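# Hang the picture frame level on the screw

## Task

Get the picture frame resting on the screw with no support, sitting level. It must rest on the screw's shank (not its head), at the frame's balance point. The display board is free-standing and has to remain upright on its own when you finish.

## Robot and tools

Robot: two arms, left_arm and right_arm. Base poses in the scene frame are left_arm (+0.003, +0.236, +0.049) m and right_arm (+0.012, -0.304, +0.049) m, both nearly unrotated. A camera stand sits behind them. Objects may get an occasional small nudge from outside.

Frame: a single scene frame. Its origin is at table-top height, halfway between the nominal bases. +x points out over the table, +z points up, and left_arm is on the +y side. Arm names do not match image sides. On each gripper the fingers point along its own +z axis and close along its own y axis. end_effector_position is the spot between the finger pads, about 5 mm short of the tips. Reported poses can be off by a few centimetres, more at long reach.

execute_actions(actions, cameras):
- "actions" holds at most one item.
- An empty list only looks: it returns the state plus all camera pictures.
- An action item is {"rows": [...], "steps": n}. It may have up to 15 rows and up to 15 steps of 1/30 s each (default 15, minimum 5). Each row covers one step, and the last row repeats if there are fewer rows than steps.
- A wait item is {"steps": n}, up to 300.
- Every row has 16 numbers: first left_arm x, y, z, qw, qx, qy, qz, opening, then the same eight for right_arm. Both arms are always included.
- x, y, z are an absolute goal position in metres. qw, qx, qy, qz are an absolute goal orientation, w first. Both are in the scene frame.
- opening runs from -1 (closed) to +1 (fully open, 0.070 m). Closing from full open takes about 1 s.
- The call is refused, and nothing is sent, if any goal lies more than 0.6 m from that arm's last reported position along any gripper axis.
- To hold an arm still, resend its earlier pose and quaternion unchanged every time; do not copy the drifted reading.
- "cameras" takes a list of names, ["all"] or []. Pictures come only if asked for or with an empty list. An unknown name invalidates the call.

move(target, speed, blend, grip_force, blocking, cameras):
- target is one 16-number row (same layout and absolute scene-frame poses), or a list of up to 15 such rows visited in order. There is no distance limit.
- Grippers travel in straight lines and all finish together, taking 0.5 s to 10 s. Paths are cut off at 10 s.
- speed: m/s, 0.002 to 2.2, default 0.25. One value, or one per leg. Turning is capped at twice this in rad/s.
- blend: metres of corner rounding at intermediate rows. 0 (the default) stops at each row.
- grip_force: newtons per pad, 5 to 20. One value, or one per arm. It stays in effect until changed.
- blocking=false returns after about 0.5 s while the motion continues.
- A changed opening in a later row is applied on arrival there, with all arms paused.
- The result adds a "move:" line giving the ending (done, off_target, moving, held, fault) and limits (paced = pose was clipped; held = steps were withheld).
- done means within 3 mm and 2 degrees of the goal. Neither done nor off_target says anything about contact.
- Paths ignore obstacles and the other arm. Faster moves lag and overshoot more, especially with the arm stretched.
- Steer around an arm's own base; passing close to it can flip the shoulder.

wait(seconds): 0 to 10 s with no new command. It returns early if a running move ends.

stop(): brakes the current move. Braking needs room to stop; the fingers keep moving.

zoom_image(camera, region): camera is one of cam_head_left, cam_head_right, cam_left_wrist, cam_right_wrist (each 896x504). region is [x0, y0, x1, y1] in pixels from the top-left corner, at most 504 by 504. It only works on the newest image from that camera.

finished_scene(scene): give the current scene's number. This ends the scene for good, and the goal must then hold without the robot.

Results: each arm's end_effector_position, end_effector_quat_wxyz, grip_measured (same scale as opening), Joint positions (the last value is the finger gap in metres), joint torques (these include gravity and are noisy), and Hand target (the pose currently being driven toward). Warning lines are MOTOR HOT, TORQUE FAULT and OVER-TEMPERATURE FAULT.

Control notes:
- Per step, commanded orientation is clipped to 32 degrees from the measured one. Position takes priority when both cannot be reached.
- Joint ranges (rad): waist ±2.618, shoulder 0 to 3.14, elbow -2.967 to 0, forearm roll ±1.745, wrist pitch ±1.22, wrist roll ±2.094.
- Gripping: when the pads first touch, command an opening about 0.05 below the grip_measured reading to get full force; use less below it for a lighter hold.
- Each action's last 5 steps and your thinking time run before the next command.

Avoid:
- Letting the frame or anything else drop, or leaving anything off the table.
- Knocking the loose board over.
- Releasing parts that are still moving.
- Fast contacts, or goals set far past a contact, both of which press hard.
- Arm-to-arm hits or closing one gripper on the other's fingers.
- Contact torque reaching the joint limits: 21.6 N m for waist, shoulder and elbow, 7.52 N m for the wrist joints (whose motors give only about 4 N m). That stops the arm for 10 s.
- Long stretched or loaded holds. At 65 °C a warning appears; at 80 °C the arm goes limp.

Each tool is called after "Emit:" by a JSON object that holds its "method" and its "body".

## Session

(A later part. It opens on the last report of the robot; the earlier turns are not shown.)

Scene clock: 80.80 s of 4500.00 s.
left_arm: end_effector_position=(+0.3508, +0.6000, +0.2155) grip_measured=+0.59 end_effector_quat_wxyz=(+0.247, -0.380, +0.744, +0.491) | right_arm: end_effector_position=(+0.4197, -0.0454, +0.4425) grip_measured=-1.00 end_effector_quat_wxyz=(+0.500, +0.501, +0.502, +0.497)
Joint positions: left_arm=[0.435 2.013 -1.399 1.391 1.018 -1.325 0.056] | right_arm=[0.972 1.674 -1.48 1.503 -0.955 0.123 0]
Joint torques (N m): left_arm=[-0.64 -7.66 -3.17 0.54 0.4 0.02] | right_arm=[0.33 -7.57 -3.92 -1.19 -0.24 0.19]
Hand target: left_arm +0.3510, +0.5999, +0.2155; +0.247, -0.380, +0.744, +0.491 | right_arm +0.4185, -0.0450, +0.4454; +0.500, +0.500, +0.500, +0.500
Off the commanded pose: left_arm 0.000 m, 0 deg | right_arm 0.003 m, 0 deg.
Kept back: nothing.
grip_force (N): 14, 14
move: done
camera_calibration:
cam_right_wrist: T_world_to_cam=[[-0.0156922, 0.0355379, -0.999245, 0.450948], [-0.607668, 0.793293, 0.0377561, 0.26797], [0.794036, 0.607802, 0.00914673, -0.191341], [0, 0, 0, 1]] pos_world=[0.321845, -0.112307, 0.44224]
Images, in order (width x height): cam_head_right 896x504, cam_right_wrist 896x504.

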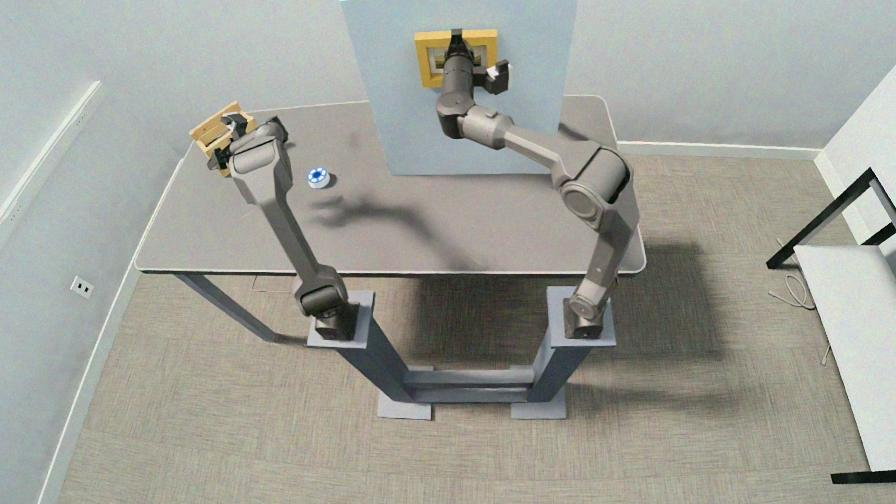

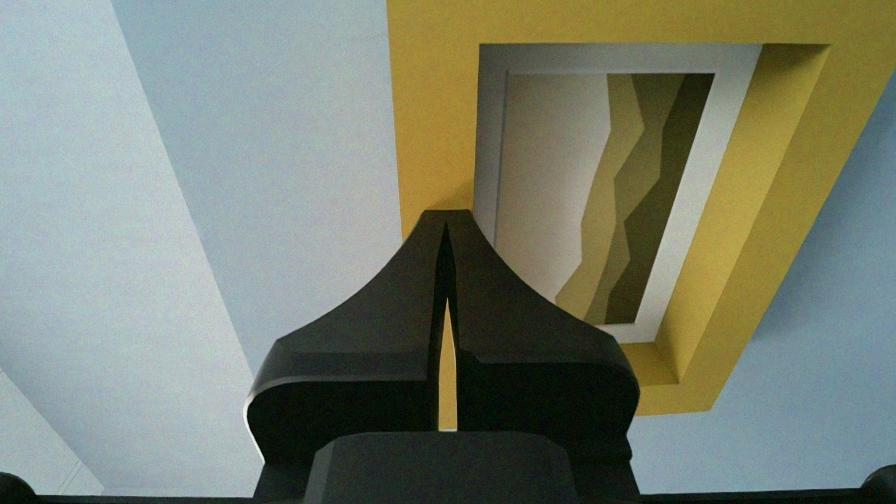

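Emit:
{"method": "move", "body": {"target": [[0.3510,0.5999,0.2155,0.247,-0.380,0.744,0.491,0.59,0.4100,-0.0450,0.4454,0.5,0.5,0.5,0.5,-1.0],[0.3510,0.5999,0.2155,0.247,-0.380,0.744,0.491,0.59,0.3600,-0.1300,0.4300,0.5,0.5,0.5,0.5,-1.0],[0.3510,0.5999,0.2155,0.247,-0.380,0.744,0.491,0.59,0.4150,-0.2530,0.4000,0.340,0.357,0.629,0.600,1.0]], "speed": [0.03,0.15,0.2], "blend": [0.003,0.03,0], "cameras": ["cam_head_left","cam_head_right","cam_right_wrist"]}}

Emit:
{"method": "zoom_image", "body": {"camera": "cam_head_left", "region": [410, 15, 530, 105]}}

Emit:
{"method": "zoom_image", "body": {"camera": "cam_head_right", "region": [400, 15, 520, 105]}}

Scene clock: 85.57 s of 4500.00 s.
left_arm: end_effector_position=(+0.3508, +0.6000, +0.2155) grip_measured=+0.59 end_effector_quat_wxyz=(+0.247, -0.380, +0.744, +0.491) | right_arm: end_effector_position=(+0.4150, -0.2529, +0.3997) grip_measured=+0.98 end_effector_quat_wxyz=(+0.340, +0.357, +0.630, +0.600)
Joint positions: left_arm=[0.435 2.013 -1.399 1.391 1.018 -1.325 0.056] | right_arm=[-0.262 1.345 -0.99 1.75 0.842 -0.317 0.069]
Joint torques (N m): left_arm=[-0.51 -7.94 -3.07 0.53 0.41 0] | right_arm=[-0.19 -5.05 -4.76 0.81 0.1 0.18]
Hand target: left_arm +0.3510, +0.5999, +0.2155; +0.247, -0.380, +0.744, +0.491 | right_arm +0.4150, -0.2530, +0.4000; +0.340, +0.357, +0.629, +0.600
Off the commanded pose: left_arm 0.000 m, 0 deg | right_arm 0.000 m, 0 deg.
Kept back: nothing.
grip_force (N): 14, 14
move: done
camera_calibration:
cam_right_wrist: T_world_to_cam=[[-0.0698849, 0.00434082, -0.997546, 0.429505], [-0.927887, 0.366866, 0.0666012, 0.444864], [0.366255, 0.930264, -0.0216106, 0.210217], [0, 0, 0, 1]] pos_world=[0.365806, -0.360627, 0.403365]
Images, in order (width x height): cam_head_left 896x504, cam_head_right 896x504, cam_right_wrist 896x504.

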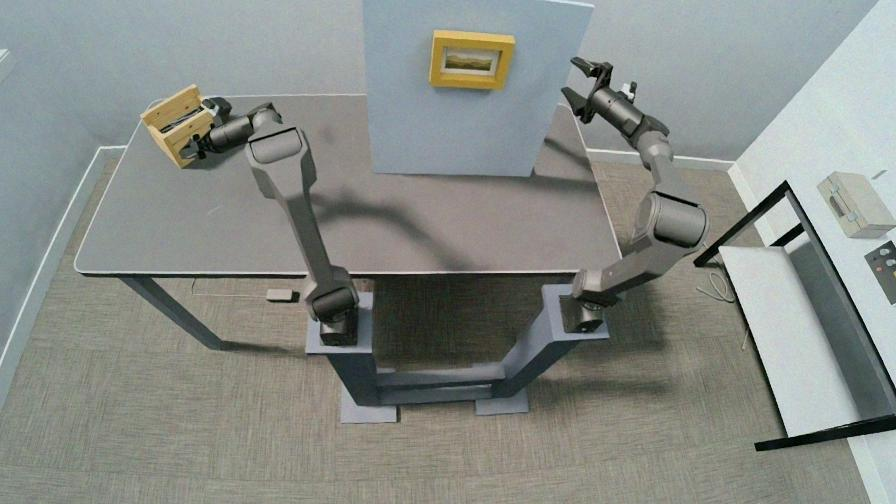

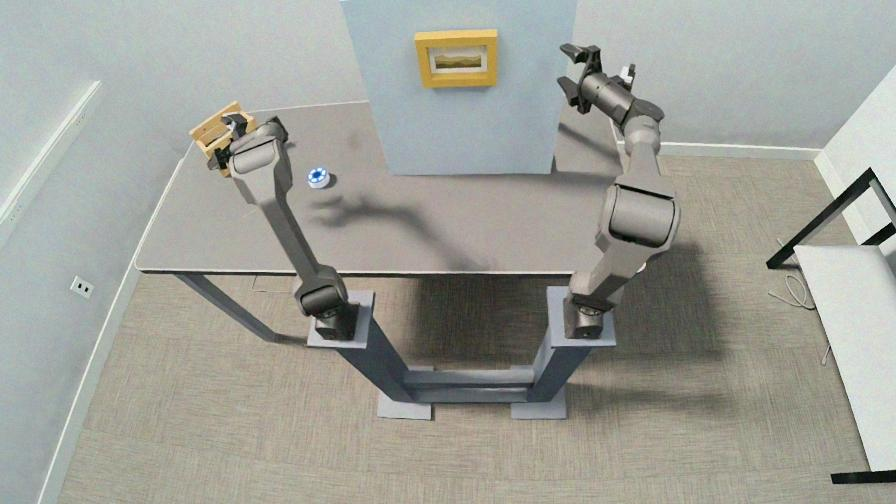

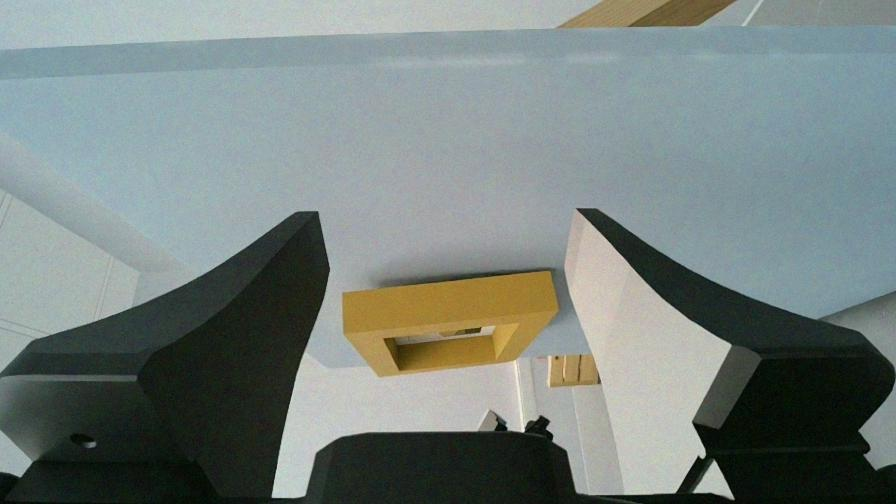

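Scaled by 4.200 from the camera's 896x504 image, which has a finer 1280x720 frame.

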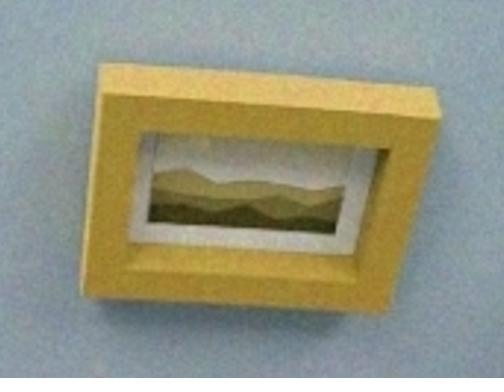

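Scaled by 4.200 from the camera's 896x504 image, which has a finer 1280x720 frame.

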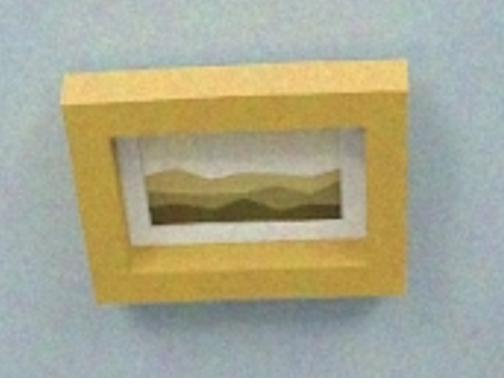

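Emit:
{"method": "zoom_image", "body": {"camera": "cam_right_wrist", "region": [320, 230, 600, 390]}}

Scaled by 1.800 from the camera's 896x504 image, which has a finer 1280x720 frame.

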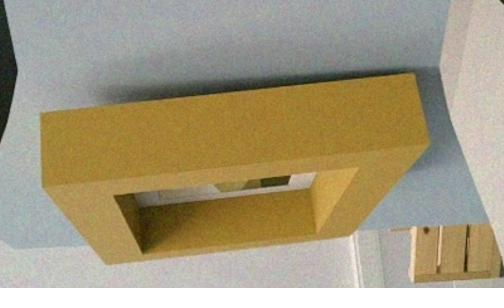

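Emit:
{"method": "move", "body": {"target": [0.3510,0.5999,0.2155,0.247,-0.380,0.744,0.491,0.59,0.4200,-0.2700,0.4000,0.2588,0.2718,0.6702,0.6392,1.0], "speed": 0.15, "cameras": ["cam_right_wrist"]}}

Emit:
{"method": "zoom_image", "body": {"camera": "cam_right_wrist", "region": [320, 200, 600, 360]}}

Scene clock: 88.47 s of 4500.00 s.
left_arm: end_effector_position=(+0.3508, +0.6000, +0.2155) grip_measured=+0.59 end_effector_quat_wxyz=(+0.247, -0.380, +0.744, +0.491) | right_arm: end_effector_position=(+0.4202, -0.2697, +0.4000) grip_measured=+0.98 end_effector_quat_wxyz=(+0.268, +0.283, +0.670, +0.633)
Joint positions: left_arm=[0.435 2.013 -1.399 1.391 1.018 -1.325 0.056] | right_arm=[-0.424 1.536 -1.191 1.606 1.216 -0.255 0.069]
Joint torques (N m): left_arm=[-0.52 -7.91 -2.98 0.54 0.39 0] | right_arm=[0.44 -5.84 -3.59 1.06 0.18 -0.21]
Hand target: left_arm +0.3510, +0.5999, +0.2155; +0.247, -0.380, +0.744, +0.491 | right_arm +0.4202, -0.2697, +0.4000; +0.268, +0.283, +0.669, +0.633
Off the commanded pose: left_arm 0.000 m, 0 deg | right_arm 0.000 m, 2 deg.
joint read past its limit (right arm) — joint 5 (wrist pitch), upper limit.
joint sent to its limit (right arm) — joint 5 (wrist pitch), upper limit.
Kept back: nothing.
grip_force (N): 14, 14
move: done
camera_calibration:
cam_right_wrist: T_world_to_cam=[[-0.0737039, -0.0189843, -0.997099, 0.425316], [-0.987036, 0.144326, 0.0702122, 0.419274], [0.142574, 0.989348, -0.0293756, 0.336975], [0, 0, 0, 1]] pos_world=[0.397142, -0.385823, 0.404543]
Images, in order (width x height): cam_right_wrist 896x504.

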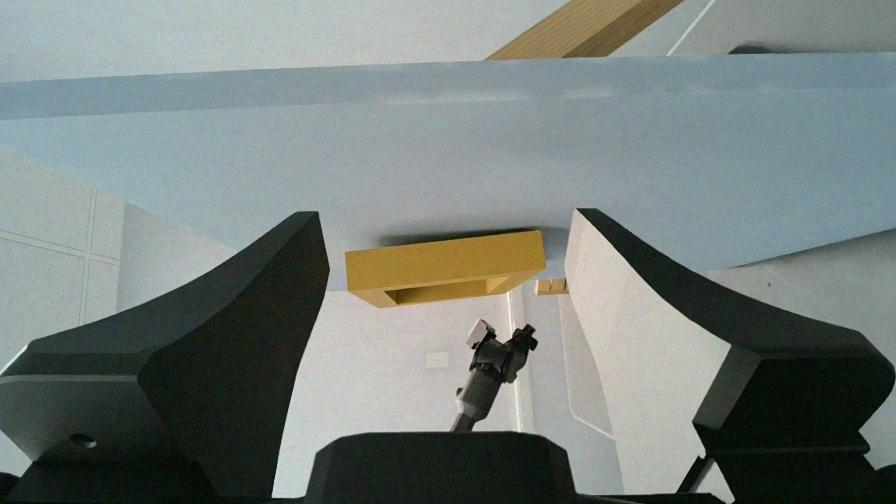

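Scaled by 1.800 from the camera's 896x504 image, which has a finer 1280x720 frame.

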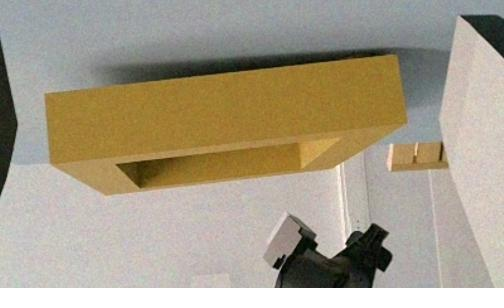

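Emit:
{"method": "finished_scene", "body": {"scene": 1}}

The scene is finished: the task was done.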